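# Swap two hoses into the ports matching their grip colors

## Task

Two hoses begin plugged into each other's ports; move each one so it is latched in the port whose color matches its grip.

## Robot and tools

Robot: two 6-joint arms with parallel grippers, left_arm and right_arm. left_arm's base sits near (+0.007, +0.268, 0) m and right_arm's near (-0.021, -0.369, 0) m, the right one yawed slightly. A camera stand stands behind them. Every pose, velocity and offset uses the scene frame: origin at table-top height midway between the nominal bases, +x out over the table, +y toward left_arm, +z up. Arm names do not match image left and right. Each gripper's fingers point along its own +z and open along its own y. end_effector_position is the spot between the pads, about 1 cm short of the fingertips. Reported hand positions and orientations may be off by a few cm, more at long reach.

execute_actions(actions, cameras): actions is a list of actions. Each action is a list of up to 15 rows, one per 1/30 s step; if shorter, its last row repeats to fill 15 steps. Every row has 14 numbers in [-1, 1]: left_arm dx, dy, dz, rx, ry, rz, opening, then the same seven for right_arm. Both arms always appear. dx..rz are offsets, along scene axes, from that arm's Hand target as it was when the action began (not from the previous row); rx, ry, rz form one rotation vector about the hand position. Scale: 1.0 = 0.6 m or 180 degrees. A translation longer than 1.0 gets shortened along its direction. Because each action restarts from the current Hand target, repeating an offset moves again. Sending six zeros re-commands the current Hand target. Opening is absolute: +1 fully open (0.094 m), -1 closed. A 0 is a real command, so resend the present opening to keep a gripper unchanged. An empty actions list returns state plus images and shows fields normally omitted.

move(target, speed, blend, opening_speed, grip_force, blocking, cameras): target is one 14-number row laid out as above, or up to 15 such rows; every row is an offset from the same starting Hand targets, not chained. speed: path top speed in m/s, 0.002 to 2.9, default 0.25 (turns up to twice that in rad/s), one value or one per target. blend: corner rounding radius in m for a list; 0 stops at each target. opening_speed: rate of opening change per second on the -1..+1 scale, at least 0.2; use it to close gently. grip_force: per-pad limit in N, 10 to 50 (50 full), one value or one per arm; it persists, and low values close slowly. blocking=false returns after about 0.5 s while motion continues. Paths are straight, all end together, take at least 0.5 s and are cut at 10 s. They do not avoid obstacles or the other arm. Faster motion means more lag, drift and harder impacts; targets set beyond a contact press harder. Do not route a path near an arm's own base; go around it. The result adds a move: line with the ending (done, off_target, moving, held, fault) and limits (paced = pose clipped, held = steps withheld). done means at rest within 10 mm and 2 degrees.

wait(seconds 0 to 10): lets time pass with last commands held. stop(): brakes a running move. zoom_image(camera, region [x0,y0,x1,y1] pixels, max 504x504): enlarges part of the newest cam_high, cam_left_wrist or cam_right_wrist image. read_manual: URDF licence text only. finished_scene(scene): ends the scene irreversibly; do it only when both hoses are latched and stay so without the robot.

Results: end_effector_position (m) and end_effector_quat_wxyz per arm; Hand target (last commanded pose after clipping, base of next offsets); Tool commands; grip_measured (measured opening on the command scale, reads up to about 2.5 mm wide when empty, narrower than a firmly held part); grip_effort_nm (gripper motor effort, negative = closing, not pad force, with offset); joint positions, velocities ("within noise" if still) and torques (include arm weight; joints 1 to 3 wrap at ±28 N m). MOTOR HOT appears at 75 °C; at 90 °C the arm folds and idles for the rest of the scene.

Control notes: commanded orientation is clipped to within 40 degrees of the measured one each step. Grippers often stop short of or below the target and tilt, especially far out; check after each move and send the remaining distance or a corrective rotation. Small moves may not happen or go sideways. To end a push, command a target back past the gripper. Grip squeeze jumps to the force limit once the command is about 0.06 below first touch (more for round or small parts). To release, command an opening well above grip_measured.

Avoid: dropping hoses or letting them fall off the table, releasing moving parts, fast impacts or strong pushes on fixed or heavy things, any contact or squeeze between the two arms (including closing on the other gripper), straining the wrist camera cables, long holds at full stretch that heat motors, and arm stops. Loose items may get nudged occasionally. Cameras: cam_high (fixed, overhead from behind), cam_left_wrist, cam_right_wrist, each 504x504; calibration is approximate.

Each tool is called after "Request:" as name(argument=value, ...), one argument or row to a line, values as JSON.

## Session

Request:
execute_actions(
  actions=[],
)

Request:
zoom_image(
  camera="cam_high",
  region=[100, 120, 300, 300],
)

Scene clock: 0.00 s.
left_arm: end_effector_position=(+0.3026, +0.1509, +0.3412) grip_measured=+1.000 grip_effort_nm=n/a end_effector_quat_wxyz=(+0.547, +0.003, +0.780, -0.305) | right_arm: end_effector_position=(+0.3136, -0.1834, +0.3281) grip_measured=+1.000 grip_effort_nm=n/a end_effector_quat_wxyz=(+0.511, -0.224, +0.687, +0.465)
Joint positions: left_arm=[-0.227 0.831 0.942 -0.337 0.278 -0.441 0.094] | right_arm=[0.19 1.206 0.892 0.241 -0.915 0.365 0.094]
Joint velocities: within noise
Joint torques (N m): no reading
Heat: left arm: 38 °C; right arm: 41 °C.
Hand target: left_arm +0.3022, +0.1508, +0.3523; +0.559, +0.006, +0.770, -0.307 | right_arm +0.3125, -0.1836, +0.3372; +0.520, -0.230, +0.680, +0.464
Tool commands: left_gripper/opening=+1.0 right_gripper/opening=+1.0
camera_calibration:
cam_left_wrist: T_world_to_cam=[[-0.265284, -0.786543, 0.55765, 0.014914], [-0.866179, -0.05963, -0.496163, 0.450439], [0.423506, -0.61465, -0.665469, 0.29597], [0, 0, 0, 1]] pos_world=[0.268772, 0.220508, 0.412133]
cam_right_wrist: T_world_to_cam=[[0.82376, -0.460273, -0.331009, -0.229377], [-0.534484, -0.435788, -0.724165, 0.33493], [0.189064, 0.773458, -0.604994, 0.384005], [0, 0, 0, 1]] pos_world=[0.295365, -0.25663, 0.398939]

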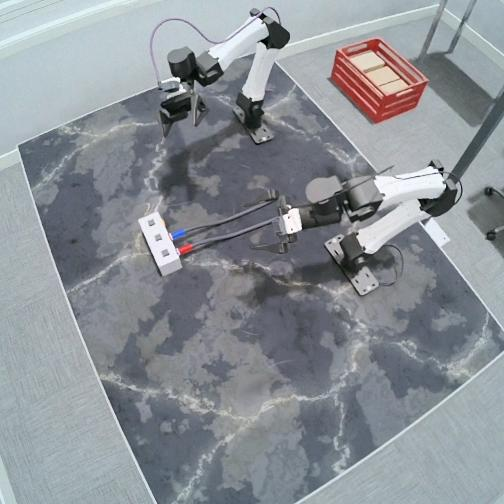

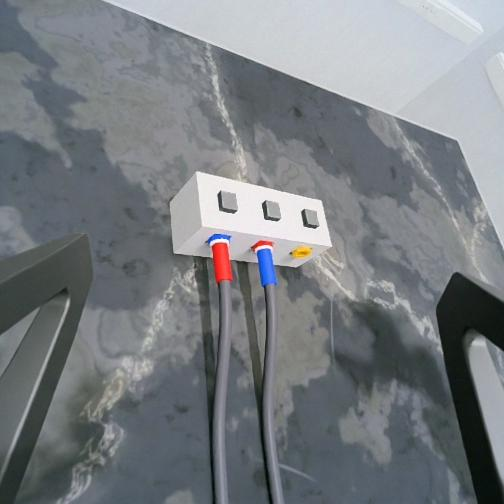

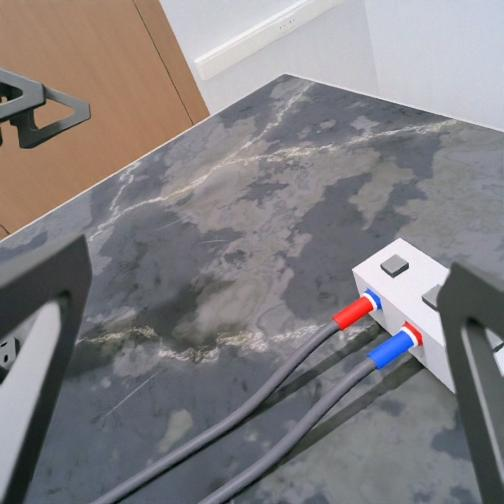

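Scaled by 2.520 from the camera's 504x504 image, which has a finer 720x720 frame.

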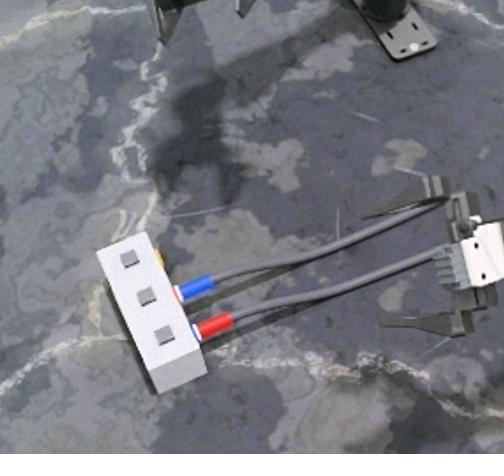

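Request:
move(
  target=[
    [0,0,0,0,0,0,1,-0.05,-0.35,-0.05,-0.17,0.036,-0.262,1],
    [0.31,-0.31,-0.25,0.385,-0.055,-0.44,-1,-0.05,-0.38,-0.15,-0.17,0.036,-0.262,1],
  ],
  cameras=["all"],
)

Scene clock: 9.50 s.
left_arm: end_effector_position=(+0.4848, -0.0323, +0.1967) grip_measured=-0.989 grip_effort_nm=-0.61 end_effector_quat_wxyz=(+0.301, +0.742, +0.592, -0.089) | right_arm: end_effector_position=(+0.2835, -0.4118, +0.2457) grip_measured=+1.000 grip_effort_nm=-0.01 end_effector_quat_wxyz=(+0.537, -0.035, +0.842, +0.044)
Joint positions: left_arm=[-0.436 2.516 2.832 -1.389 0.418 1.251 0.001] | right_arm=[-0.346 0.852 0.776 -0.414 -0.469 -0.196 0.094]
Joint torques (N m): left_arm=[-0.64 -11 9.28 1.09 0.14 0.09] | right_arm=[-0.32 -2.71 5.97 2.41 -0.28 -0.04]
Heat: left arm: 40 °C; right arm: 44 °C.
Hand target: left_arm +0.4881, -0.0352, +0.2021; +0.208, +0.779, +0.580, -0.117 | right_arm +0.2825, -0.4115, +0.2471; +0.545, -0.042, +0.836, +0.041
Off the commanded pose: left_arm 0.007 m, 12 deg | right_arm 0.002 m, 1 deg.
elbow stopped short (left arm): the move would have taken joint 3 (elbow) straighter than the controller allows.
move: off_target (left_arm); target 2's new opening was sent with left_arm's hand 0.007 m and 12 deg from that target
camera_calibration:
cam_left_wrist: T_world_to_cam=[[-0.951158, 0.00788285, -0.308603, 0.528272], [-0.0113817, 0.998099, 0.0605751, 0.035802], [0.308494, 0.0611289, -0.94926, 0.143514], [0, 0, 0, 1]] pos_world=[0.458604, -0.0486711, 0.29709]
cam_right_wrist: T_world_to_cam=[[0.161544, -0.986296, 0.0335128, -0.455439], [-0.872213, -0.15858, -0.462707, 0.305227], [0.46168, 0.0455171, -0.885878, 0.208452], [0, 0, 0, 1]] pos_world=[0.243558, -0.410283, 0.341156]

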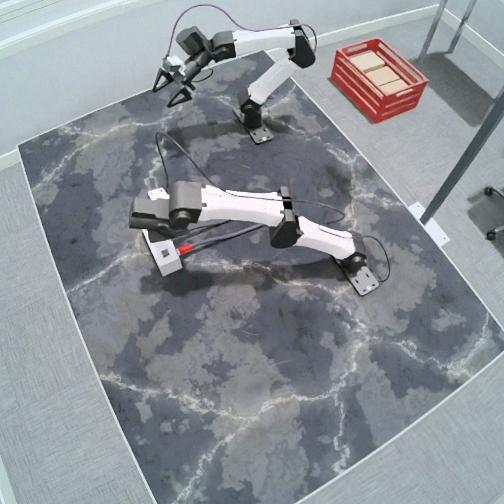

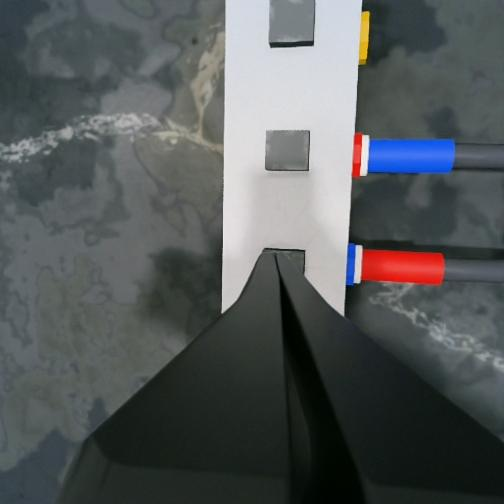

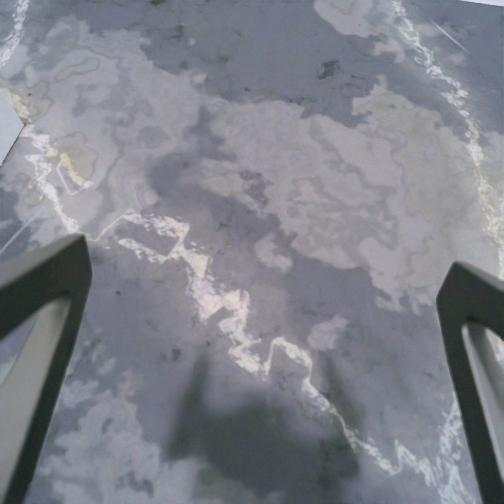

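Request:
move(
  target=[0.006,0.016,-0.12,0,0,0,-1,0,0,0,0,0,0,1],
  speed=0.2,
  cameras=["cam_left_wrist"],
)

Scene clock: 12.73 s.
left_arm: end_effector_position=(+0.4898, -0.0293, +0.1259) grip_measured=-0.989 grip_effort_nm=-0.60 end_effector_quat_wxyz=(+0.244, +0.766, +0.586, -0.107) | right_arm: end_effector_position=(+0.2835, -0.4118, +0.2457) grip_measured=+1.000 grip_effort_nm=-0.02 end_effector_quat_wxyz=(+0.537, -0.035, +0.842, +0.044)
Joint positions: left_arm=[-0.428 2.643 2.832 -1.405 0.414 1.332 0.001] | right_arm=[-0.346 0.852 0.776 -0.414 -0.469 -0.196 0.094]
Joint torques (N m): left_arm=[0.29 -11.93 9.44 0.58 0.16 0.1] | right_arm=[-0.27 -2.8 5.91 2.42 -0.29 -0.04]
Heat: left arm: 41 °C; right arm: 44 °C.
Hand target: left_arm +0.4917, -0.0256, +0.1303; +0.208, +0.779, +0.580, -0.117 | right_arm +0.2825, -0.4115, +0.2471; +0.545, -0.042, +0.836, +0.041
Off the commanded pose: left_arm 0.006 m, 5 deg | right_arm 0.002 m, 1 deg.
elbow stopped short (left arm): the move would have taken joint 3 (elbow) straighter than the controller allows.
move: off_target (left_arm)
camera_calibration:
cam_left_wrist: T_world_to_cam=[[-0.9714, 0.084428, -0.221934, 0.512395], [0.0550583, 0.989267, 0.135348, -0.00501205], [0.230979, 0.119257, -0.965622, 0.116294], [0, 0, 0, 1]] pos_world=[0.471155, -0.0521712, 0.226693]
Images, in order (width x height): cam_left_wrist 504x504.

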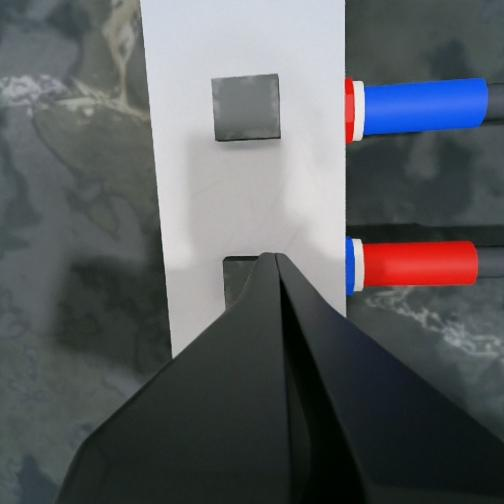

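Request:
move(
  target=[
    [0.010,0.026,0,0,0,0,-1,0,0,0,0,0,0,1],
    [0.010,0.026,-0.07,0,0,0,-1,0,0,0,0,0,0,1],
  ],
  speed=0.12,
  cameras=["cam_left_wrist"],
)

Scene clock: 14.53 s.
left_arm: end_effector_position=(+0.4992, -0.0098, +0.0984) grip_measured=-0.989 grip_effort_nm=-0.61 end_effector_quat_wxyz=(+0.225, +0.772, +0.584, -0.110) | right_arm: end_effector_position=(+0.2835, -0.4118, +0.2457) grip_measured=+1.000 grip_effort_nm=-0.02 end_effector_quat_wxyz=(+0.537, -0.035, +0.842, +0.044)
Joint positions: left_arm=[-0.389 2.697 2.84 -1.417 0.418 1.395 0.001] | right_arm=[-0.346 0.852 0.776 -0.414 -0.469 -0.196 0.094]
Joint torques (N m): left_arm=[-0.44 -10.33 8.21 0.51 0.2 0.1] | right_arm=[-0.24 -2.71 6 2.42 -0.26 -0.05]
Heat: left arm: 41 °C; right arm: 45 °C.
Hand target: left_arm +0.4977, -0.0100, +0.0883; +0.208, +0.779, +0.580, -0.117 | right_arm +0.2825, -0.4115, +0.2471; +0.545, -0.042, +0.836, +0.041
Off the commanded pose: left_arm 0.010 m, 2 deg | right_arm 0.002 m, 1 deg.
elbow stopped short (left arm): the move would have taken joint 3 (elbow) straighter than the controller allows.
move: done
camera_calibration:
cam_left_wrist: T_world_to_cam=[[-0.974946, 0.105683, -0.195733, 0.51326], [0.0745705, 0.984294, 0.160017, -0.0333222], [0.20957, 0.141412, -0.967514, 0.0962723], [0, 0, 0, 1]] pos_world=[0.48271, -0.0350579, 0.198939]
Images, in order (width x height): cam_left_wrist 504x504.

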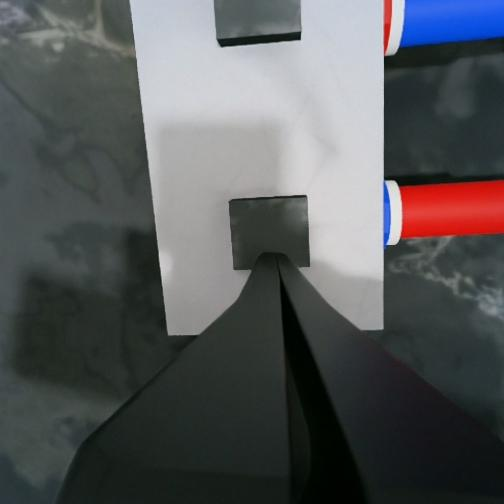

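Request:
move(
  target=[
    [0.0,0.0,0.03,0,0,0,-1,0,0,0,0,0,0,1],
    [0.0,-0.008,0.02,0,0,0,-1,0,0,0,0,0,0,1],
    [0.0,-0.008,-0.09,0,0,0,-1,0,0,0,0,0,0,1],
  ],
  speed=0.12,
  cameras=["cam_left_wrist"],
)

Scene clock: 17.23 s.
left_arm: end_effector_position=(+0.4995, -0.0092, +0.0933) grip_measured=-0.989 grip_effort_nm=-0.60 end_effector_quat_wxyz=(+0.251, +0.772, +0.572, -0.115) | right_arm: end_effector_position=(+0.2835, -0.4118, +0.2457) grip_measured=+1.000 grip_effort_nm=-0.02 end_effector_quat_wxyz=(+0.537, -0.035, +0.842, +0.044)
Joint positions: left_arm=[-0.376 2.531 2.473 -1.181 0.46 1.413 0.001] | right_arm=[-0.346 0.852 0.776 -0.414 -0.469 -0.196 0.094]
Joint torques (N m): left_arm=[-2.41 -6.02 1.05 1.24 -0.25 -0.04] | right_arm=[-0.2 -2.73 5.94 2.42 -0.28 -0.04]
Heat: left arm: 41 °C; right arm: 45 °C.
Hand target: left_arm +0.4977, -0.0149, +0.0341; +0.208, +0.779, +0.580, -0.117 | right_arm +0.2825, -0.4115, +0.2471; +0.545, -0.042, +0.836, +0.041
Off the commanded pose: left_arm 0.059 m, 5 deg | right_arm 0.002 m, 1 deg.
elbow stopped short (left arm): the move would have taken joint 3 (elbow) straighter than the controller allows.
move: off_target (left_arm)
camera_calibration:
cam_left_wrist: T_world_to_cam=[[-0.967415, 0.110374, -0.227873, 0.511676], [0.0860277, 0.98973, 0.114167, -0.0345055], [0.238134, 0.0908431, -0.966975, 0.0764953], [0, 0, 0, 1]] pos_world=[0.479755, -0.0292734, 0.194506]
Images, in order (width x height): cam_left_wrist 504x504.

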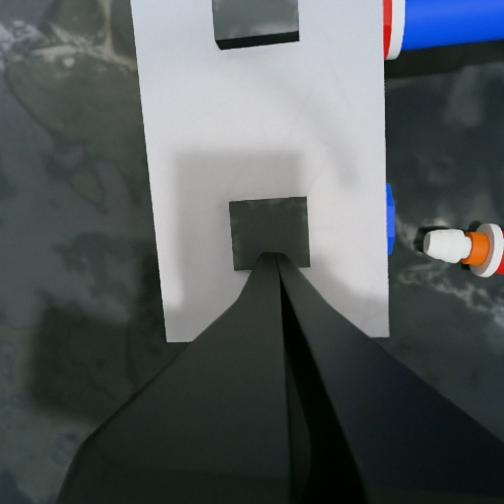

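Request:
move(
  target=[
    [0.0,0.0,0.14,0,0,0,-1,0,0,0,0,0,0,1],
    [0.002,-0.09,0.14,0,0,0,-1,0,0,0,0,0,0,1],
    [0.002,-0.094,0.08,0,0,0,-1,0,0,0,0,0,0,1],
  ],
  speed=0.15,
  cameras=["cam_left_wrist"],
)

Scene clock: 20.30 s.
left_arm: end_effector_position=(+0.4960, -0.0697, +0.1026) grip_measured=-0.989 grip_effort_nm=-0.60 end_effector_quat_wxyz=(+0.262, +0.765, +0.580, -0.099) | right_arm: end_effector_position=(+0.2835, -0.4118, +0.2457) grip_measured=+1.000 grip_effort_nm=-0.02 end_effector_quat_wxyz=(+0.537, -0.035, +0.842, +0.044)
Joint positions: left_arm=[-0.492 2.712 2.852 -1.29 0.393 1.266 0.001] | right_arm=[-0.346 0.852 0.776 -0.414 -0.469 -0.196 0.094]
Joint torques (N m): left_arm=[-0.43 -9.18 7.68 0.98 0.13 0] | right_arm=[-0.35 -2.67 5.96 2.39 -0.28 -0.04]
Heat: left arm: 41 °C; right arm: 46 °C.
Hand target: left_arm +0.4989, -0.0713, +0.0822; +0.208, +0.779, +0.580, -0.117 | right_arm +0.2825, -0.4115, +0.2471; +0.545, -0.042, +0.836, +0.041
Off the commanded pose: left_arm 0.021 m, 7 deg | right_arm 0.002 m, 1 deg.
elbow stopped short (left arm): the move would have taken joint 3 (elbow) straighter than the controller allows.
move: off_target (left_arm)
camera_calibration:
cam_left_wrist: T_world_to_cam=[[-0.963137, 0.0792879, -0.25706, 0.515846], [0.0504126, 0.991846, 0.117043, 0.0420959], [0.264244, 0.0997696, -0.959282, 0.0786968], [0, 0, 0, 1]] pos_world=[0.473913, -0.0905045, 0.203169]
Images, in order (width x height): cam_left_wrist 504x504.

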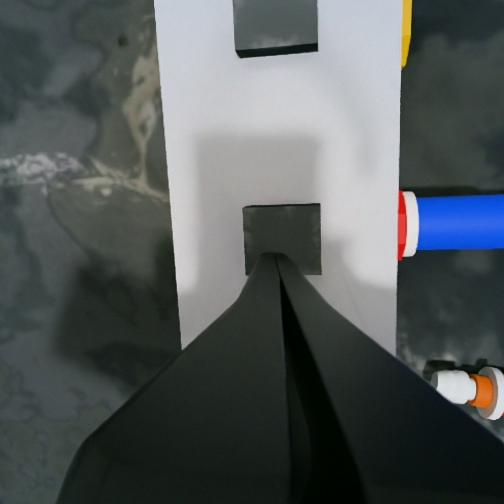

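Well positioned; press.

Request:
move(
  target=[
    [0.0,-0.003,-0.1,0,0,0,-1,0,0,0,0,0,0,1],
  ],
  speed=0.12,
  cameras=["cam_left_wrist"],
)

Scene clock: 21.37 s.
left_arm: end_effector_position=(+0.4965, -0.0687, +0.0967) grip_measured=-0.989 grip_effort_nm=-0.60 end_effector_quat_wxyz=(+0.265, +0.769, +0.570, -0.116) | right_arm: end_effector_position=(+0.2835, -0.4118, +0.2457) grip_measured=+1.000 grip_effort_nm=-0.02 end_effector_quat_wxyz=(+0.537, -0.035, +0.842, +0.044)
Joint positions: left_arm=[-0.479 2.728 2.852 -1.288 0.436 1.295 0.001] | right_arm=[-0.346 0.852 0.776 -0.414 -0.469 -0.196 0.094]
Joint torques (N m): left_arm=[-1.84 -3.75 2.93 1.22 -0.29 0.12] | right_arm=[-0.23 -2.77 6.01 2.42 -0.27 -0.03]
Heat: left arm: 41 °C; right arm: 46 °C.
Hand target: left_arm +0.4989, -0.0730, +0.0221; +0.208, +0.779, +0.580, -0.117 | right_arm +0.2825, -0.4115, +0.2471; +0.545, -0.042, +0.836, +0.041
Off the commanded pose: left_arm 0.075 m, 7 deg | right_arm 0.002 m, 1 deg.
move: off_target (left_arm)
camera_calibration:
cam_left_wrist: T_world_to_cam=[[-0.96452, 0.100118, -0.244291, 0.515544], [0.0799796, 0.992631, 0.0910329, 0.0297192], [0.251605, 0.0682647, -0.965419, 0.0774842], [0, 0, 0, 1]] pos_world=[0.47538, -0.086405, 0.198042]
Images, in order (width x height): cam_left_wrist 504x504.

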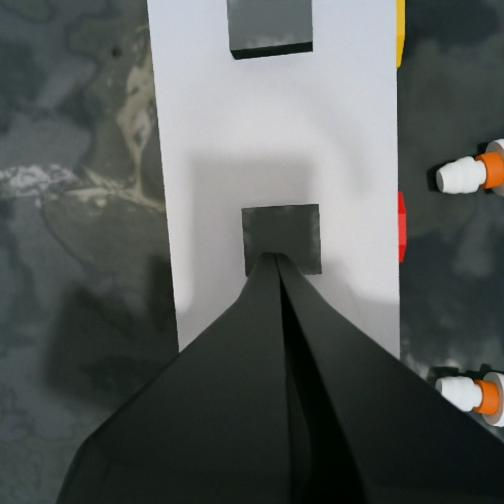

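Request:
move(
  target=[
    [0,0,0.25,0,0,0,-1,0,0.1,0,0,0,0,1],
    [-0.3,0.28,0.28,-0.202,-0.086,0.58,1,0.06,0.40,-0.10,0,0,0,1],
    [-0.3,0.28,0.28,-0.202,-0.086,0.58,1,0.07,0.52,-0.16,0,0,0,1],
  ],
  cameras=["all"],
)

Scene clock: 29.07 s.
left_arm: end_effector_position=(+0.3198, +0.0942, +0.1789) grip_measured=+0.998 grip_effort_nm=0.09 end_effector_quat_wxyz=(+0.473, -0.043, +0.879, +0.033) | right_arm: end_effector_position=(+0.3165, -0.1076, +0.1371) grip_measured=+1.000 grip_effort_nm=-0.02 end_effector_quat_wxyz=(+0.530, -0.060, +0.845, +0.028)
Joint positions: left_arm=[-0.849 1.329 0.934 -0.464 -0.758 -0.654 0.094] | right_arm=[0.978 1.578 0.832 0.136 0.705 0.406 0.094]
Joint torques (N m): left_arm=[-0.95 -5.89 8.35 1.19 -0.57 -0.21] | right_arm=[0.39 -5.89 9.76 2.26 0.38 0.19]
Heat: left arm: 42 °C; right arm: 47 °C.
Hand target: left_arm +0.3189, +0.0951, +0.1902; +0.484, -0.054, +0.873, +0.028 | right_arm +0.3246, -0.0996, +0.1512; +0.545, -0.042, +0.836, +0.041
Off the commanded pose: left_arm 0.011 m, 2 deg | right_arm 0.018 m, 3 deg.
elbow stopped short (left arm): the move would have taken joint 3 (elbow) straighter than the controller allows.
move: off_target (left_arm, right_arm); target 2's new opening was sent with left_arm's hand 0.011 m and 2 deg from that target
camera_calibration:
cam_left_wrist: T_world_to_cam=[[0.192605, -0.979428, 0.0602023, 0.0261357], [-0.92202, -0.20163, -0.330491, 0.382964], [0.335831, 0.00814662, -0.941887, 0.164694], [0, 0, 0, 1]] pos_world=[0.292757, 0.101473, 0.280116]
cam_right_wrist: T_world_to_cam=[[0.186038, -0.978852, 0.0850757, -0.171068], [-0.873249, -0.204412, -0.442326, 0.324668], [0.450362, 0.00799728, -0.89281, 0.0836854], [0, 0, 0, 1]] pos_world=[0.277652, -0.101753, 0.232878]

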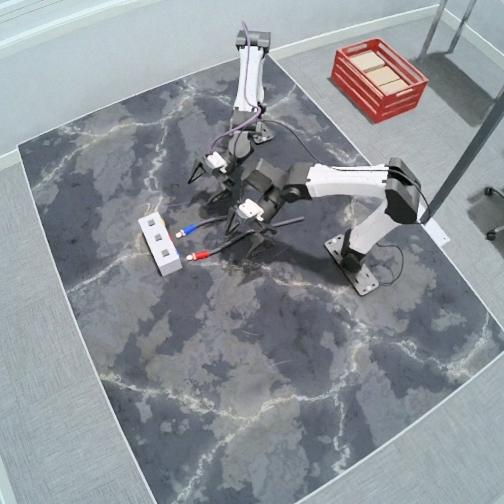

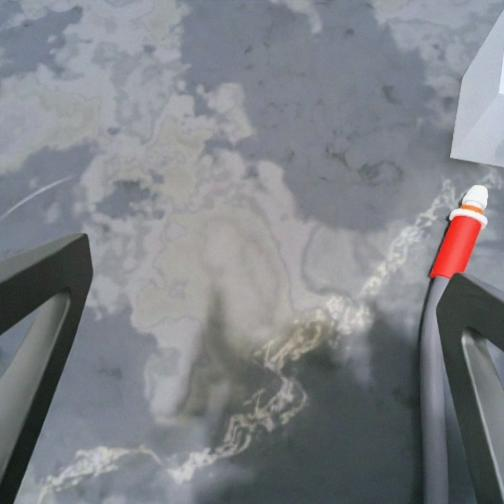

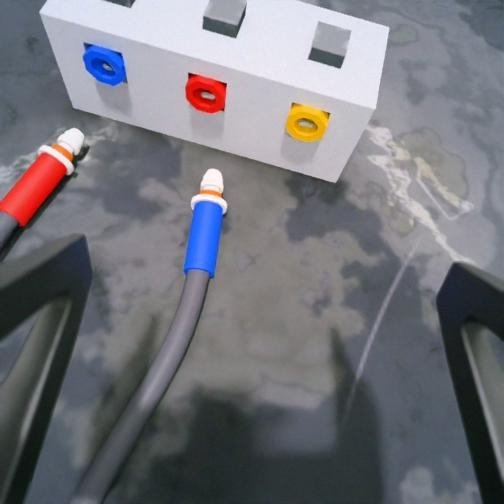

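Request:
move(
  target=[
    [0,0,0,0,0,0,1,0.104,0.043,-0.12,0,0.0,-0.01,1],
    [0,0,0,0,0,0,1,0.104,0.043,-0.212,0,0.0,-0.01,1],
    [0,0,0,0,0,0,1,0.104,0.043,-0.212,0,0,-0.01,-1],
  ],
  speed=0.2,
  opening_speed=1.5,
  cameras=["cam_right_wrist"],
)

Scene clock: 33.00 s.
left_arm: end_effector_position=(+0.3198, +0.0942, +0.1789) grip_measured=+0.998 grip_effort_nm=0.09 end_effector_quat_wxyz=(+0.473, -0.043, +0.879, +0.033) | right_arm: end_effector_position=(+0.3862, -0.0729, +0.0297) grip_measured=-0.649 grip_effort_nm=-1.05 end_effector_quat_wxyz=(+0.546, -0.027, +0.836, +0.032)
Joint positions: left_arm=[-0.849 1.329 0.934 -0.464 -0.758 -0.654 0.094] | right_arm=[0.899 2.125 0.968 0.616 0.681 0.389 0.017]
Joint torques (N m): left_arm=[-0.96 -5.89 8.34 1.19 -0.58 -0.22] | right_arm=[-0.09 -8.76 4.68 2.33 0.11 0]
Heat: left arm: 42 °C; right arm: 47 °C.
Hand target: left_arm +0.3189, +0.0951, +0.1902; +0.484, -0.054, +0.873, +0.028 | right_arm +0.3870, -0.0737, +0.0240; +0.546, -0.029, +0.837, +0.033
Off the commanded pose: left_arm 0.011 m, 2 deg | right_arm 0.006 m, 0 deg.
move: off_target (left_arm)
camera_calibration:
cam_right_wrist: T_world_to_cam=[[0.133799, -0.989921, 0.046407, -0.12046], [-0.866196, -0.13957, -0.479817, 0.348253], [0.481458, 0.0240015, -0.876141, -0.0552586], [0, 0, 0, 1]] pos_world=[0.344377, -0.0693138, 0.124273]
Images, in order (width x height): cam_right_wrist 504x504.

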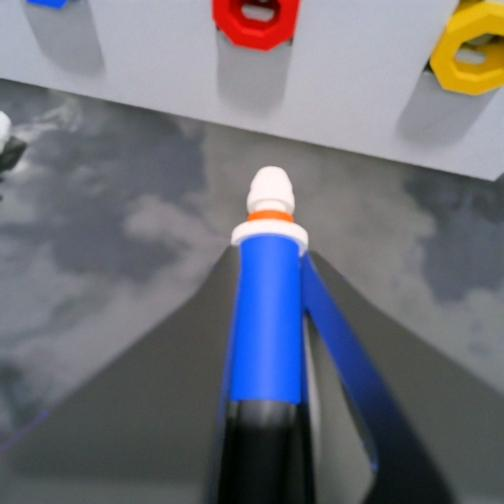

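Request:
move(
  target=[
    [0,0,0,0,0,0,1,-0.03,0,0.1,0,0,0,-1],
    [0,0,0,0,0,0,1,-0.1,-0.3,0.16,0,0,0,-1],
    [0.11,-0.17,-0.13,0,0,-0.08,1,-0.1,-0.32,0.16,0,0,0,-1],
  ],
  speed=0.25,
  cameras=["cam_left_wrist"],
)

Scene clock: 37.13 s.
left_arm: end_effector_position=(+0.3740, +0.0004, +0.1006) grip_measured=+0.998 grip_effort_nm=0.09 end_effector_quat_wxyz=(+0.471, +0.062, +0.880, -0.020) | right_arm: end_effector_position=(+0.3286, -0.2642, +0.1145) grip_measured=-0.649 grip_effort_nm=-1.04 end_effector_quat_wxyz=(+0.537, -0.028, +0.843, +0.028)
Joint positions: left_arm=[-0.845 1.734 0.966 0.035 -0.589 -0.437 0.094] | right_arm=[0.495 1.262 0.413 0.389 0.323 0.175 0.017]
Joint torques (N m): left_arm=[0.66 -6.23 9.91 1.76 -0.18 0.06] | right_arm=[-0.29 -6.09 5.31 2.39 0 0.01]
Heat: left arm: 41 °C; right arm: 47 °C.
Hand target: left_arm +0.3848, -0.0071, +0.1122; +0.484, +0.056, +0.873, -0.033 | right_arm +0.3270, -0.2657, +0.1200; +0.546, -0.029, +0.837, +0.032
Off the commanded pose: left_arm 0.018 m, 2 deg | right_arm 0.006 m, 1 deg.
move: off_target (left_arm)
camera_calibration:
cam_left_wrist: T_world_to_cam=[[-0.0405235, -0.997713, 0.0541038, 0.0163055], [-0.945642, 0.0208093, -0.324544, 0.396314], [0.322676, -0.0643144, -0.944322, 0.0787654], [0, 0, 0, 1]] pos_world=[0.350016, 0.0130869, 0.202119]
Images, in order (width x height): cam_left_wrist 504x504.

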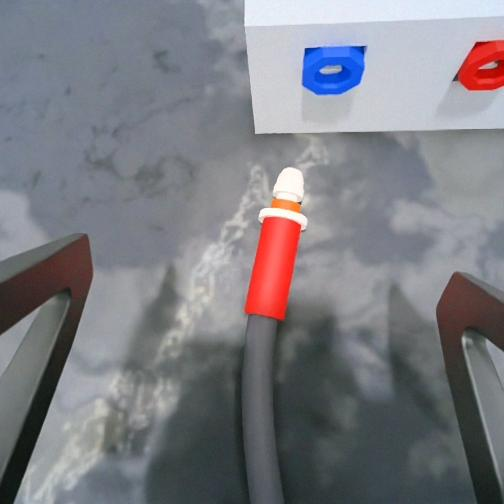

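Request:
move(
  target=[
    [0.039,-0.008,-0.08,0,0,-0.025,1,0,0,0,0,0,0,-1],
    [0.038,-0.008,-0.142,0,0,-0.025,1,0,0,0,0,0,0,-1],
    [0.038,-0.008,-0.142,0,0,-0.025,-0.95,0,0,0,0,0,0,-1],
  ],
  speed=0.2,
  opening_speed=1.5,
  cameras=["cam_left_wrist"],
)

Scene clock: 40.67 s.
left_arm: end_effector_position=(+0.4111, -0.0164, +0.0392) grip_measured=-0.623 grip_effort_nm=-1.04 end_effector_quat_wxyz=(+0.492, +0.082, +0.865, -0.060) | right_arm: end_effector_position=(+0.3286, -0.2642, +0.1145) grip_measured=-0.649 grip_effort_nm=-1.05 end_effector_quat_wxyz=(+0.537, -0.029, +0.843, +0.028)
Joint positions: left_arm=[-0.776 1.991 0.93 0.452 -0.475 -0.336 0.018] | right_arm=[0.495 1.262 0.413 0.389 0.322 0.175 0.017]
Joint torques (N m): left_arm=[0.13 -7.13 3.95 1.7 -0.13 0.08] | right_arm=[-0.24 -6.12 5.27 2.4 -0.02 -0.01]
Heat: left arm: 41 °C; right arm: 46 °C.
Hand target: left_arm +0.4077, -0.0119, +0.0271; +0.482, +0.090, +0.870, -0.052 | right_arm +0.3270, -0.2656, +0.1200; +0.546, -0.029, +0.837, +0.033
Off the commanded pose: left_arm 0.013 m, 2 deg | right_arm 0.006 m, 1 deg.
move: off_target (left_arm); target 3's new opening was sent with left_arm's hand 0.015 m and 2 deg from that target
camera_calibration:
cam_left_wrist: T_world_to_cam=[[-0.117826, -0.987543, 0.104288, 0.0344063], [-0.925553, 0.0711592, -0.371871, 0.406296], [0.359818, -0.14034, -0.922408, -0.00976219], [0, 0, 0, 1]] pos_world=[0.383615, 0.003696, 0.138497]
Images, in order (width x height): cam_left_wrist 504x504.

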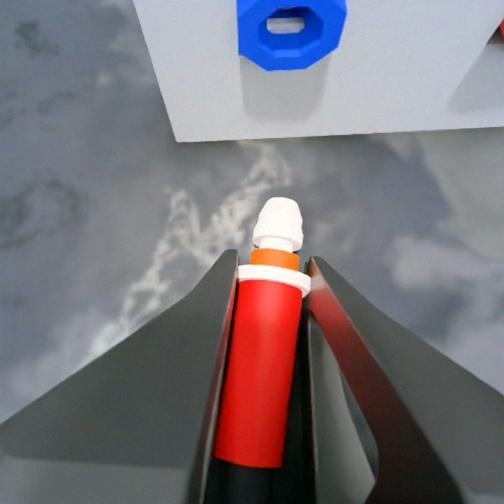

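Request:
move(
  target=[
    [0,0,0,0,0,0,0.3,0,0,0,0,0,0,-1],
    [-0.03,0.0,-0.018,0,0,-0.012,0.3,0,0,0,0,0,0,-1],
    [-0.03,0.0,-0.018,0,0,-0.012,-0.95,0,0,0,0,0,0,-1],
  ],
  speed=0.15,
  opening_speed=2,
  cameras=["cam_left_wrist"],
)

Scene clock: 43.37 s.
left_arm: end_effector_position=(+0.4010, -0.0203, +0.0383) grip_measured=-0.679 grip_effort_nm=-1.04 end_effector_quat_wxyz=(+0.510, +0.085, +0.852, -0.084) | right_arm: end_effector_position=(+0.3286, -0.2642, +0.1145) grip_measured=-0.649 grip_effort_nm=-1.04 end_effector_quat_wxyz=(+0.537, -0.029, +0.843, +0.028)
Joint positions: left_arm=[-0.792 1.991 0.856 0.589 -0.463 -0.328 0.015] | right_arm=[0.495 1.262 0.413 0.389 0.322 0.175 0.017]
Joint torques (N m): left_arm=[-0.38 -7.54 2.97 1.16 -0.1 0.11] | right_arm=[-0.25 -6.13 5.35 2.41 -0.01 -0.01]
Heat: left arm: 42 °C; right arm: 46 °C.
Hand target: left_arm +0.3896, -0.0118, +0.0161; +0.481, +0.107, +0.868, -0.061 | right_arm +0.3270, -0.2656, +0.1200; +0.546, -0.029, +0.837, +0.033
Off the commanded pose: left_arm 0.026 m, 5 deg | right_arm 0.006 m, 1 deg.
move: off_target (left_arm); target 3's new opening was sent with left_arm's hand 0.027 m and 6 deg from that target
camera_calibration:
cam_left_wrist: T_world_to_cam=[[-0.152161, -0.978426, 0.139747, 0.042056], [-0.907058, 0.0820845, -0.412927, 0.391292], [0.392547, -0.18959, -0.899979, -0.0224447], [0, 0, 0, 1]] pos_world=[0.370134, 0.00477441, 0.135498]
Images, in order (width x height): cam_left_wrist 504x504.

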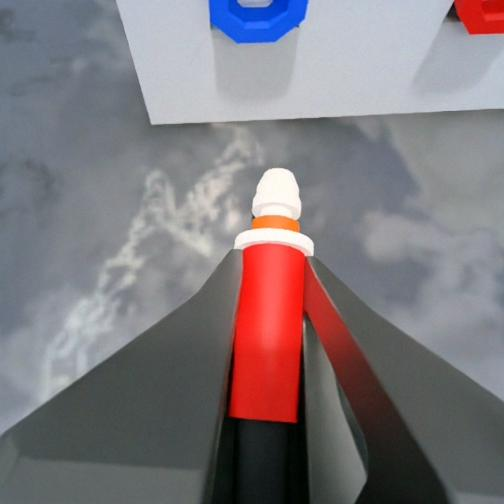

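Request:
move(
  target=[
    [-0.03,0.02,0.12,0,0,0,-0.95,0,0,0.05,0,0,0,-1],
    [-0.1,0.22,0.16,0,0,0,-0.95,0,0.02,0.05,0,0,0,-1],
    [-0.1,0.26,0.16,0,0,0,-0.95,0.05,0.3,0.03,0.0,0.012,-0.05,-1],
    [-0.1,0.26,0.16,0,0,0,-0.95,0.085,0.468,-0.06,0.0,0.012,-0.055,-1],
  ],
  speed=0.25,
  cameras=["cam_right_wrist","cam_high"],
)

Scene clock: 50.60 s.
left_arm: end_effector_position=(+0.3313, +0.1428, +0.1093) grip_measured=-0.679 grip_effort_nm=-1.04 end_effector_quat_wxyz=(+0.476, +0.103, +0.871, -0.058) | right_arm: end_effector_position=(+0.3716, +0.0095, +0.0748) grip_measured=-0.649 grip_effort_nm=-1.05 end_effector_quat_wxyz=(+0.520, +0.027, +0.853, -0.023)
Joint positions: left_arm=[-0.462 1.161 0.462 0.118 -0.187 -0.125 0.015] | right_arm=[1.074 2.233 1.534 -0.148 0.913 0.719 0.017]
Joint torques (N m): left_arm=[0.47 -4.7 5.97 1.78 0.02 0.09] | right_arm=[0.16 -11.11 9.59 1.67 0.54 0.2]
Heat: left arm: 42 °C; right arm: 48 °C.
Hand target: left_arm +0.3296, +0.1442, +0.1120; +0.481, +0.107, +0.868, -0.061 | right_arm +0.3780, +0.0151, +0.0839; +0.531, +0.044, +0.846, -0.014
Off the commanded pose: left_arm 0.004 m, 1 deg | right_arm 0.013 m, 3 deg.
move: off_target (right_arm)
camera_calibration:
cam_right_wrist: T_world_to_cam=[[-0.0114527, -0.996933, 0.0774218, 0.012768], [-0.906872, -0.0222627, -0.420819, 0.378302], [0.421252, -0.0750311, -0.903835, 0.0147755], [0, 0, 0, 1]] pos_world=[0.336994, 0.0222595, 0.171563]
Images, in order (width x height): cam_high 504x504, cam_right_wrist 504x504.

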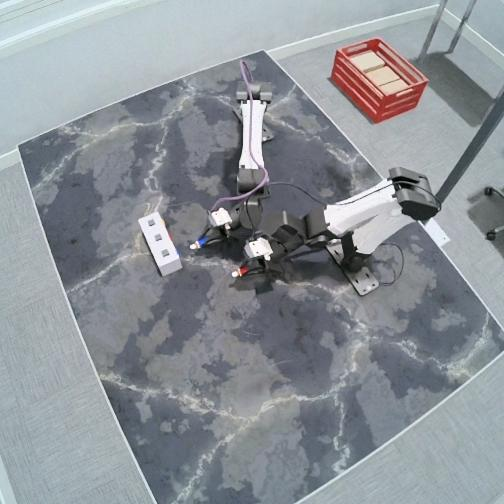

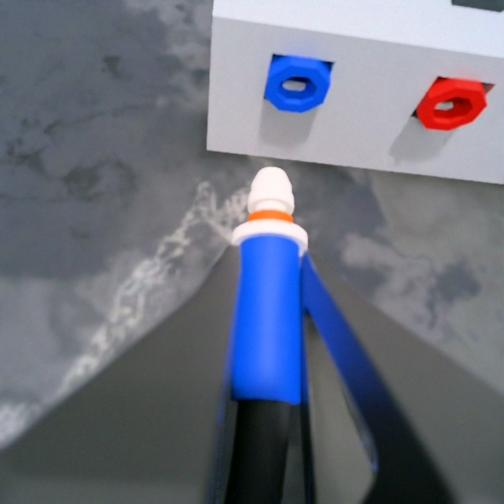

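Request:
move(
  target=[-0.1,0.1,0.05,0,0,0,-0.95,0.02,-0.006,-0.03,0.0,-0.008,-0.022,-1],
  speed=0.12,
  cameras=["cam_right_wrist"],
)

Scene clock: 52.33 s.
left_arm: end_effector_position=(+0.2700, +0.2050, +0.1407) grip_measured=-0.679 grip_effort_nm=-1.04 end_effector_quat_wxyz=(+0.479, +0.100, +0.870, -0.059) | right_arm: end_effector_position=(+0.3823, +0.0077, +0.0593) grip_measured=-0.649 grip_effort_nm=-1.05 end_effector_quat_wxyz=(+0.530, +0.055, +0.845, -0.038)
Joint positions: left_arm=[-0.233 0.64 0.408 -0.333 0.003 -0.006 0.015] | right_arm=[1.065 2.312 1.59 -0.148 0.966 0.766 0.017]
Joint torques (N m): left_arm=[0.36 -0.55 7.57 1.8 0.13 0.11] | right_arm=[-0.17 -11.26 9.58 1.63 0.6 0.22]
Heat: left arm: 41 °C; right arm: 48 °C.
Hand target: left_arm +0.2697, +0.2043, +0.1421; +0.481, +0.106, +0.868, -0.061 | right_arm +0.3901, +0.0116, +0.0661; +0.541, +0.073, +0.837, -0.032
Off the commanded pose: left_arm 0.002 m, 1 deg | right_arm 0.011 m, 3 deg.
move: off_target (right_arm)
camera_calibration:
cam_right_wrist: T_world_to_cam=[[-0.077783, -0.994164, 0.0747534, 0.0377327], [-0.894873, 0.0365675, -0.44482, 0.377864], [0.439491, -0.101494, -0.892495, -0.0114159], [0, 0, 0, 1]] pos_world=[0.346092, 0.0225364, 0.155072]
Images, in order (width x height): cam_right_wrist 504x504.

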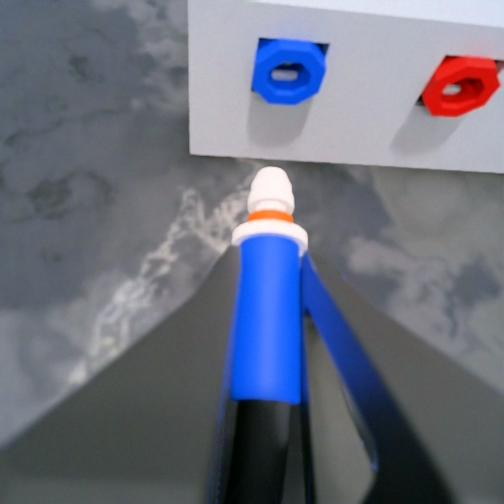

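Request:
move(
  target=[
    [-0.0,0.0,0.0,0,0,0,-0.95,0.012,-0.014,0.0,0.0,0.006,-0.005,-1],
    [-0.0,0.0,0.0,0,0,0,-0.95,0.03,-0.017,0.002,0.0,0.006,-0.005,-1],
  ],
  speed=0.06,
  cameras=["cam_right_wrist"],
)

Scene clock: 53.97 s.
left_arm: end_effector_position=(+0.2700, +0.2049, +0.1407) grip_measured=-0.679 grip_effort_nm=-1.05 end_effector_quat_wxyz=(+0.479, +0.100, +0.870, -0.059) | right_arm: end_effector_position=(+0.4011, -0.0066, +0.0621) grip_measured=-0.649 grip_effort_nm=-1.05 end_effector_quat_wxyz=(+0.526, +0.073, +0.846, -0.048)
Joint positions: left_arm=[-0.233 0.64 0.408 -0.333 0.003 -0.005 0.015] | right_arm=[1.019 2.319 1.623 -0.178 0.956 0.768 0.017]
Joint torques (N m): left_arm=[0.38 -0.55 7.57 1.79 0.11 0.11] | right_arm=[0.02 -11.18 9.62 1.72 0.39 0.04]
Heat: left arm: 41 °C; right arm: 49 °C.
Hand target: left_arm +0.2697, +0.2042, +0.1422; +0.481, +0.107, +0.868, -0.061 | right_arm +0.4080, +0.0013, +0.0671; +0.532, +0.080, +0.842, -0.037
Off the commanded pose: left_arm 0.002 m, 1 deg | right_arm 0.012 m, 2 deg.
move: off_target (right_arm)
camera_calibration:
cam_right_wrist: T_world_to_cam=[[-0.116626, -0.990482, 0.0731032, 0.0404804], [-0.896446, 0.0732969, -0.43705, 0.396806], [0.427532, -0.116504, -0.896461, -0.013606], [0, 0, 0, 1]] pos_world=[0.366253, 0.00942535, 0.158268]
Images, in order (width x height): cam_right_wrist 504x504.

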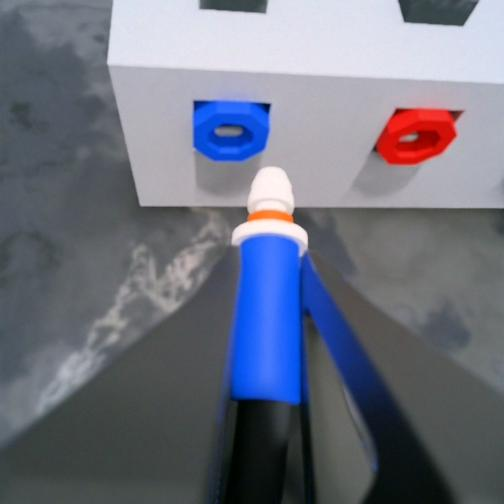

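Request:
move(
  target=[
    [-0.0,0.0,0.0,0,0,0,-0.95,-0.012,0.008,0.0,0.0,0.0,0.004,-1],
    [-0.0,0.0,0.0,0,0,0,-0.95,-0.004,0.018,0.0,0.0,0.0,0.004,-1],
  ],
  speed=0.06,
  cameras=["cam_right_wrist"],
)

Scene clock: 55.90 s.
left_arm: end_effector_position=(+0.2700, +0.2049, +0.1407) grip_measured=-0.679 grip_effort_nm=-1.04 end_effector_quat_wxyz=(+0.479, +0.100, +0.870, -0.059) | right_arm: end_effector_position=(+0.4016, +0.0031, +0.0632) grip_measured=-0.649 grip_effort_nm=-1.05 end_effector_quat_wxyz=(+0.528, +0.071, +0.845, -0.042)
Joint positions: left_arm=[-0.233 0.64 0.408 -0.333 0.003 -0.005 0.015] | right_arm=[1.028 2.34 1.661 -0.187 0.955 0.768 0.017]
Joint torques (N m): left_arm=[0.35 -0.55 7.57 1.79 0.11 0.11] | right_arm=[0.58 -11.41 9.63 1.63 0.41 0.03]
Heat: left arm: 41 °C; right arm: 49 °C.
Hand target: left_arm +0.2697, +0.2042, +0.1422; +0.481, +0.107, +0.868, -0.061 | right_arm +0.4056, +0.0121, +0.0673; +0.533, +0.074, +0.842, -0.034
Off the commanded pose: left_arm 0.002 m, 1 deg | right_arm 0.011 m, 1 deg.
move: off_target (right_arm)
camera_calibration:
cam_right_wrist: T_world_to_cam=[[-0.107662, -0.992029, 0.0654851, 0.0469984], [-0.895105, 0.0680562, -0.44063, 0.396789], [0.432661, -0.106055, -0.895297, -0.0139561], [0, 0, 0, 1]] pos_world=[0.366266, 0.0181397, 0.159264]
Images, in order (width x height): cam_right_wrist 504x504.

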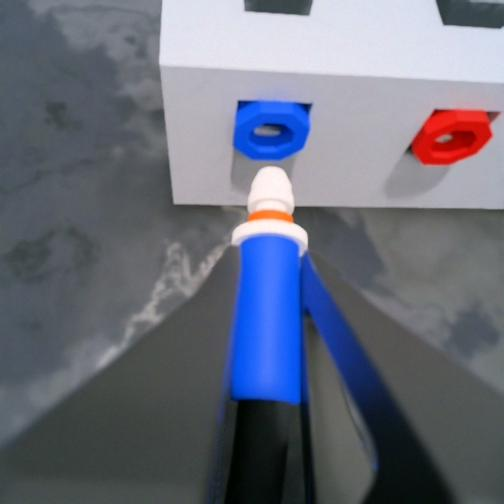

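Request:
move(
  target=[
    [0,0,0,0,0,0,-0.95,0.045,-0.007,-0.004,0.0,0.0,0.0,-1],
  ],
  speed=0.06,
  cameras=["cam_right_wrist"],
)

Scene clock: 56.93 s.
left_arm: end_effector_position=(+0.2700, +0.2049, +0.1407) grip_measured=-0.679 grip_effort_nm=-1.04 end_effector_quat_wxyz=(+0.479, +0.100, +0.870, -0.059) | right_arm: end_effector_position=(+0.4168, +0.0037, +0.0529) grip_measured=-0.649 grip_effort_nm=-1.04 end_effector_quat_wxyz=(+0.516, +0.054, +0.853, -0.048)
Joint positions: left_arm=[-0.233 0.64 0.408 -0.333 0.003 -0.005 0.015] | right_arm=[0.999 2.382 1.709 -0.184 0.913 0.711 0.017]
Joint torques (N m): left_arm=[0.36 -0.54 7.58 1.79 0.11 0.1] | right_arm=[-1.14 -11.92 10.19 2.01 0.47 0.01]
Heat: left arm: 41 °C; right arm: 50 °C.
Hand target: left_arm +0.2697, +0.2042, +0.1422; +0.481, +0.107, +0.868, -0.061 | right_arm +0.4326, +0.0079, +0.0648; +0.533, +0.074, +0.842, -0.034
Off the commanded pose: left_arm 0.002 m, 1 deg | right_arm 0.020 m, 4 deg.
move: off_target (right_arm)
camera_calibration:
cam_right_wrist: T_world_to_cam=[[-0.0824674, -0.9922, 0.0934807, 0.0378225], [-0.909055, 0.0364499, -0.415079, 0.410271], [0.408434, -0.11921, -0.90497, -0.0189932], [0, 0, 0, 1]] pos_world=[0.383836, 0.0203089, 0.149571]
Images, in order (width x height): cam_right_wrist 504x504.

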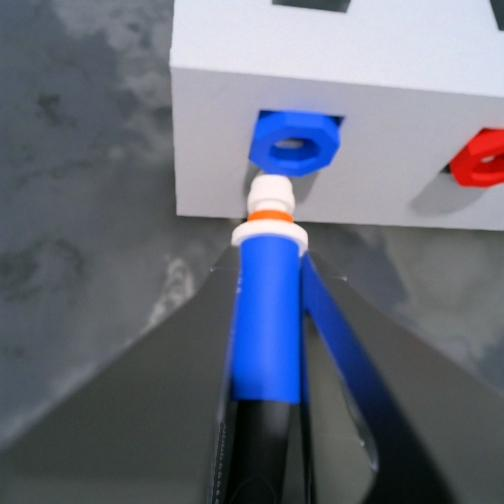

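Request:
move(
  target=[
    [0,0,0,0,0,0,-0.95,-0.04,-0.005,0.02,0.0,0.0,-0.004,-1],
    [0,0,0,0,0,0,-0.95,-0.03,-0.013,0.012,0.0,0.0,-0.004,-1],
  ],
  speed=0.08,
  cameras=["cam_right_wrist"],
)

Scene clock: 58.50 s.
left_arm: end_effector_position=(+0.2700, +0.2049, +0.1407) grip_measured=-0.679 grip_effort_nm=-1.04 end_effector_quat_wxyz=(+0.479, +0.100, +0.870, -0.059) | right_arm: end_effector_position=(+0.4113, +0.0015, +0.0503) grip_measured=-0.649 grip_effort_nm=-1.04 end_effector_quat_wxyz=(+0.519, +0.066, +0.851, -0.051)
Joint positions: left_arm=[-0.233 0.64 0.408 -0.333 0.003 -0.005 0.015] | right_arm=[1.009 2.382 1.698 -0.196 0.938 0.752 0.017]
Joint torques (N m): left_arm=[0.38 -0.54 7.56 1.79 0.11 0.11] | right_arm=[-0.17 -16.64 5.3 1.82 0.5 0.05]
Heat: left arm: 41 °C; right arm: 50 °C.
Hand target: left_arm +0.2697, +0.2042, +0.1422; +0.481, +0.107, +0.868, -0.061 | right_arm +0.4146, +0.0001, +0.0720; +0.532, +0.080, +0.842, -0.037
Off the commanded pose: left_arm 0.002 m, 1 deg | right_arm 0.022 m, 3 deg.
move: off_target (right_arm)
camera_calibration:
cam_right_wrist: T_world_to_cam=[[-0.106946, -0.990539, 0.0859999, 0.0459362], [-0.904608, 0.0610422, -0.421852, 0.402809], [0.412611, -0.122911, -0.902577, -0.0211686], [0, 0, 0, 1]] pos_world=[0.378031, 0.0183113, 0.146869]
Images, in order (width x height): cam_right_wrist 504x504.

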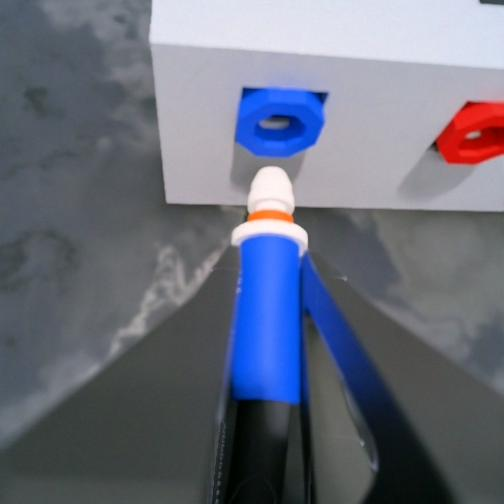

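Request:
move(
  target=[
    [0,0,0,0,0,0,-0.95,0.03,-0.010,0.006,0.0,0.0,0.0,-1],
  ],
  speed=0.06,
  cameras=["cam_right_wrist"],
)

Scene clock: 59.67 s.
left_arm: end_effector_position=(+0.2700, +0.2049, +0.1407) grip_measured=-0.679 grip_effort_nm=-1.04 end_effector_quat_wxyz=(+0.479, +0.100, +0.870, -0.059) | right_arm: end_effector_position=(+0.4166, -0.0022, +0.0494) grip_measured=-0.649 grip_effort_nm=-1.05 end_effector_quat_wxyz=(+0.515, +0.052, +0.854, -0.059)
Joint positions: left_arm=[-0.233 0.64 0.408 -0.333 0.003 -0.005 0.015] | right_arm=[0.994 2.382 1.698 -0.19 0.923 0.709 0.017]
Joint torques (N m): left_arm=[0.38 -0.54 7.58 1.79 0.11 0.11] | right_arm=[-2.1 -16.09 7.09 2.03 0.39 0.01]
Heat: left arm: 41 °C; right arm: 49 °C.
Hand target: left_arm +0.2697, +0.2042, +0.1422; +0.481, +0.107, +0.868, -0.061 | right_arm +0.4326, -0.0059, +0.0756; +0.532, +0.080, +0.842, -0.037
Off the commanded pose: left_arm 0.002 m, 1 deg | right_arm 0.031 m, 5 deg.
move: off_target (right_arm)
camera_calibration:
cam_right_wrist: T_world_to_cam=[[-0.0909211, -0.989387, 0.113341, 0.0349075], [-0.910618, 0.0365274, -0.411631, 0.409412], [0.403122, -0.140637, -0.904275, -0.0206648], [0, 0, 0, 1]] pos_world=[0.384323, 0.016676, 0.145883]
Images, in order (width x height): cam_right_wrist 504x504.

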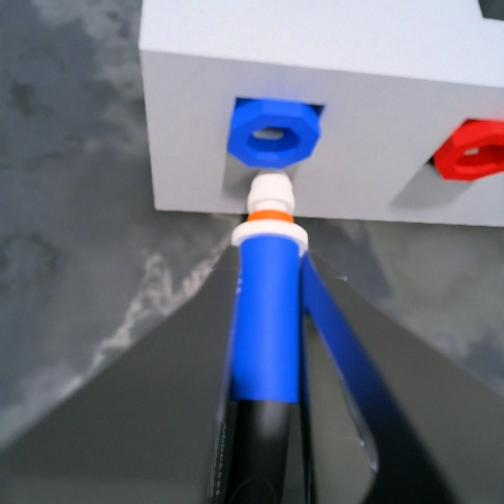

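Request:
move(
  target=[
    [0,0,0,0,0,0,-0.95,-0.04,0.004,0.0,0.0,-0.006,-0.0,-1],
    [0,0,0,0,0,0,-0.95,-0.035,0.004,0.035,0.0,-0.006,-0.0,-1],
    [0,0,0,0,0,0,-0.95,-0.025,0.004,-0.012,0.0,-0.006,-0.0,-1],
  ],
  speed=0.1,
  cameras=["cam_right_wrist"],
)

Scene clock: 62.10 s.
left_arm: end_effector_position=(+0.2700, +0.2049, +0.1407) grip_measured=-0.679 grip_effort_nm=-1.04 end_effector_quat_wxyz=(+0.479, +0.100, +0.870, -0.059) | right_arm: end_effector_position=(+0.4115, -0.0042, +0.0631) grip_measured=-0.649 grip_effort_nm=-1.04 end_effector_quat_wxyz=(+0.530, +0.069, +0.844, -0.045)
Joint positions: left_arm=[-0.233 0.64 0.408 -0.333 0.003 -0.005 0.015] | right_arm=[1.004 2.337 1.645 -0.142 0.945 0.727 0.017]
Joint torques (N m): left_arm=[0.38 -0.54 7.56 1.79 0.11 0.11] | right_arm=[-0.29 -12.71 6.71 2.06 0.45 0]
Heat: left arm: 41 °C; right arm: 49 °C.
Hand target: left_arm +0.2697, +0.2042, +0.1422; +0.481, +0.107, +0.868, -0.061 | right_arm +0.4176, -0.0035, +0.0683; +0.540, +0.080, +0.837, -0.036
Off the commanded pose: left_arm 0.002 m, 1 deg | right_arm 0.008 m, 2 deg.
move: done
camera_calibration:
cam_right_wrist: T_world_to_cam=[[-0.107672, -0.991658, 0.0708568, 0.040418], [-0.892926, 0.0651221, -0.445468, 0.405393], [0.437137, -0.111234, -0.89249, -0.0211271], [0, 0, 0, 1]] pos_world=[0.375574, 0.0113307, 0.15887]
Images, in order (width x height): cam_right_wrist 504x504.

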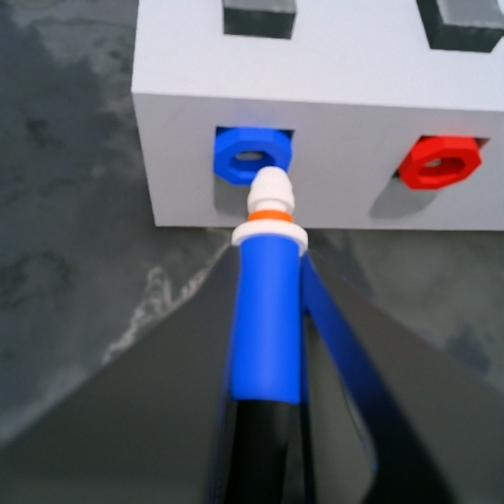

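Request:
move(
  target=[
    [0,0,0,0,0,0,-0.95,-0.006,0.017,-0.001,0.0,0,-0.0,-1],
    [0,0,0,0,0,0,-0.95,0.012,0.016,-0.004,0.0,0.0,0.0,-1],
  ],
  speed=0.06,
  cameras=["cam_right_wrist"],
)

Scene clock: 63.57 s.
left_arm: end_effector_position=(+0.2700, +0.2049, +0.1407) grip_measured=-0.679 grip_effort_nm=-1.04 end_effector_quat_wxyz=(+0.479, +0.100, +0.870, -0.059) | right_arm: end_effector_position=(+0.4122, +0.0013, +0.0582) grip_measured=-0.649 grip_effort_nm=-1.04 end_effector_quat_wxyz=(+0.529, +0.065, +0.845, -0.047)
Joint positions: left_arm=[-0.233 0.64 0.408 -0.333 0.003 -0.005 0.015] | right_arm=[1.009 2.364 1.675 -0.153 0.946 0.725 0.017]
Joint torques (N m): left_arm=[0.38 -0.54 7.57 1.79 0.11 0.1] | right_arm=[-0.81 -11.38 10.09 1.91 0.45 0.04]
Heat: left arm: 41 °C; right arm: 50 °C.
Hand target: left_arm +0.2697, +0.2042, +0.1422; +0.481, +0.107, +0.868, -0.061 | right_arm +0.4248, +0.0062, +0.0660; +0.540, +0.080, +0.837, -0.036
Off the commanded pose: left_arm 0.002 m, 1 deg | right_arm 0.016 m, 3 deg.
move: off_target (right_arm)
camera_calibration:
cam_right_wrist: T_world_to_cam=[[-0.102341, -0.991493, 0.0804241, 0.043535], [-0.89493, 0.0564709, -0.442618, 0.404258], [0.434311, -0.117272, -0.893096, -0.0240238], [0, 0, 0, 1]] pos_world=[0.376671, 0.0175185, 0.153975]
Images, in order (width x height): cam_right_wrist 504x504.

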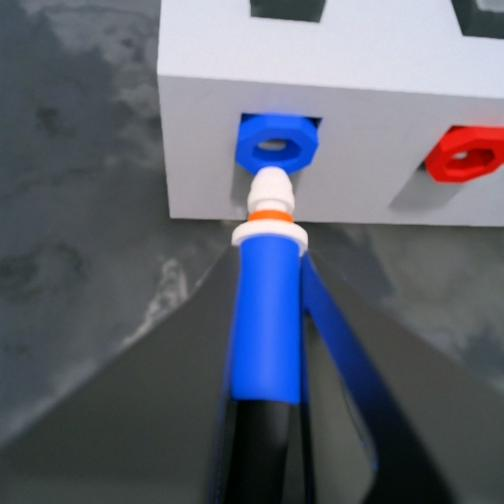

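Request:
move(
  target=[
    [0,0,0,0,0,0,-0.95,0.035,-0.007,0.008,0.0,0,-0.0,-1],
  ],
  speed=0.06,
  cameras=["cam_right_wrist"],
)

Scene clock: 64.63 s.
left_arm: end_effector_position=(+0.2700, +0.2049, +0.1407) grip_measured=-0.679 grip_effort_nm=-1.04 end_effector_quat_wxyz=(+0.479, +0.100, +0.870, -0.059) | right_arm: end_effector_position=(+0.4135, +0.0039, +0.0559) grip_measured=-0.649 grip_effort_nm=-1.04 end_effector_quat_wxyz=(+0.519, +0.040, +0.852, -0.058)
Joint positions: left_arm=[-0.233 0.64 0.408 -0.333 0.003 -0.005 0.015] | right_arm=[1.006 2.373 1.7 -0.185 0.925 0.682 0.017]
Joint torques (N m): left_arm=[0.39 -0.53 7.54 1.79 0.11 0.11] | right_arm=[-3.89 -11.28 11.11 2.42 0.41 -0.01]
Heat: left arm: 41 °C; right arm: 50 °C.
Hand target: left_arm +0.2697, +0.2042, +0.1422; +0.481, +0.107, +0.868, -0.061 | right_arm +0.4459, +0.0018, +0.0707; +0.540, +0.080, +0.837, -0.036
Off the commanded pose: left_arm 0.002 m, 1 deg | right_arm 0.036 m, 6 deg.
move: off_target (right_arm)
camera_calibration:
cam_right_wrist: T_world_to_cam=[[-0.0698802, -0.989792, 0.124211, 0.0306082], [-0.908169, 0.0116066, -0.418442, 0.408481], [0.412729, -0.142045, -0.89971, -0.0168162], [0, 0, 0, 1]] pos_world=[0.38005, 0.023166, 0.151994]
Images, in order (width x height): cam_right_wrist 504x504.

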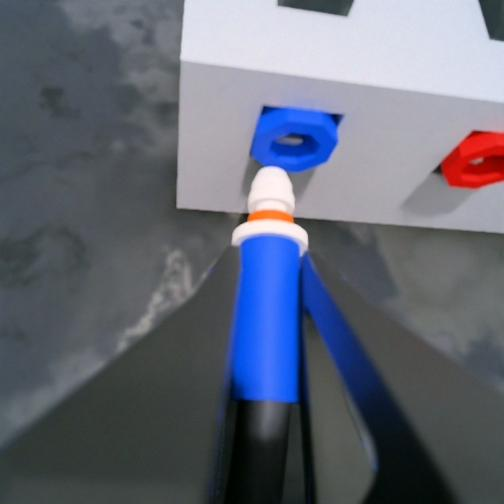

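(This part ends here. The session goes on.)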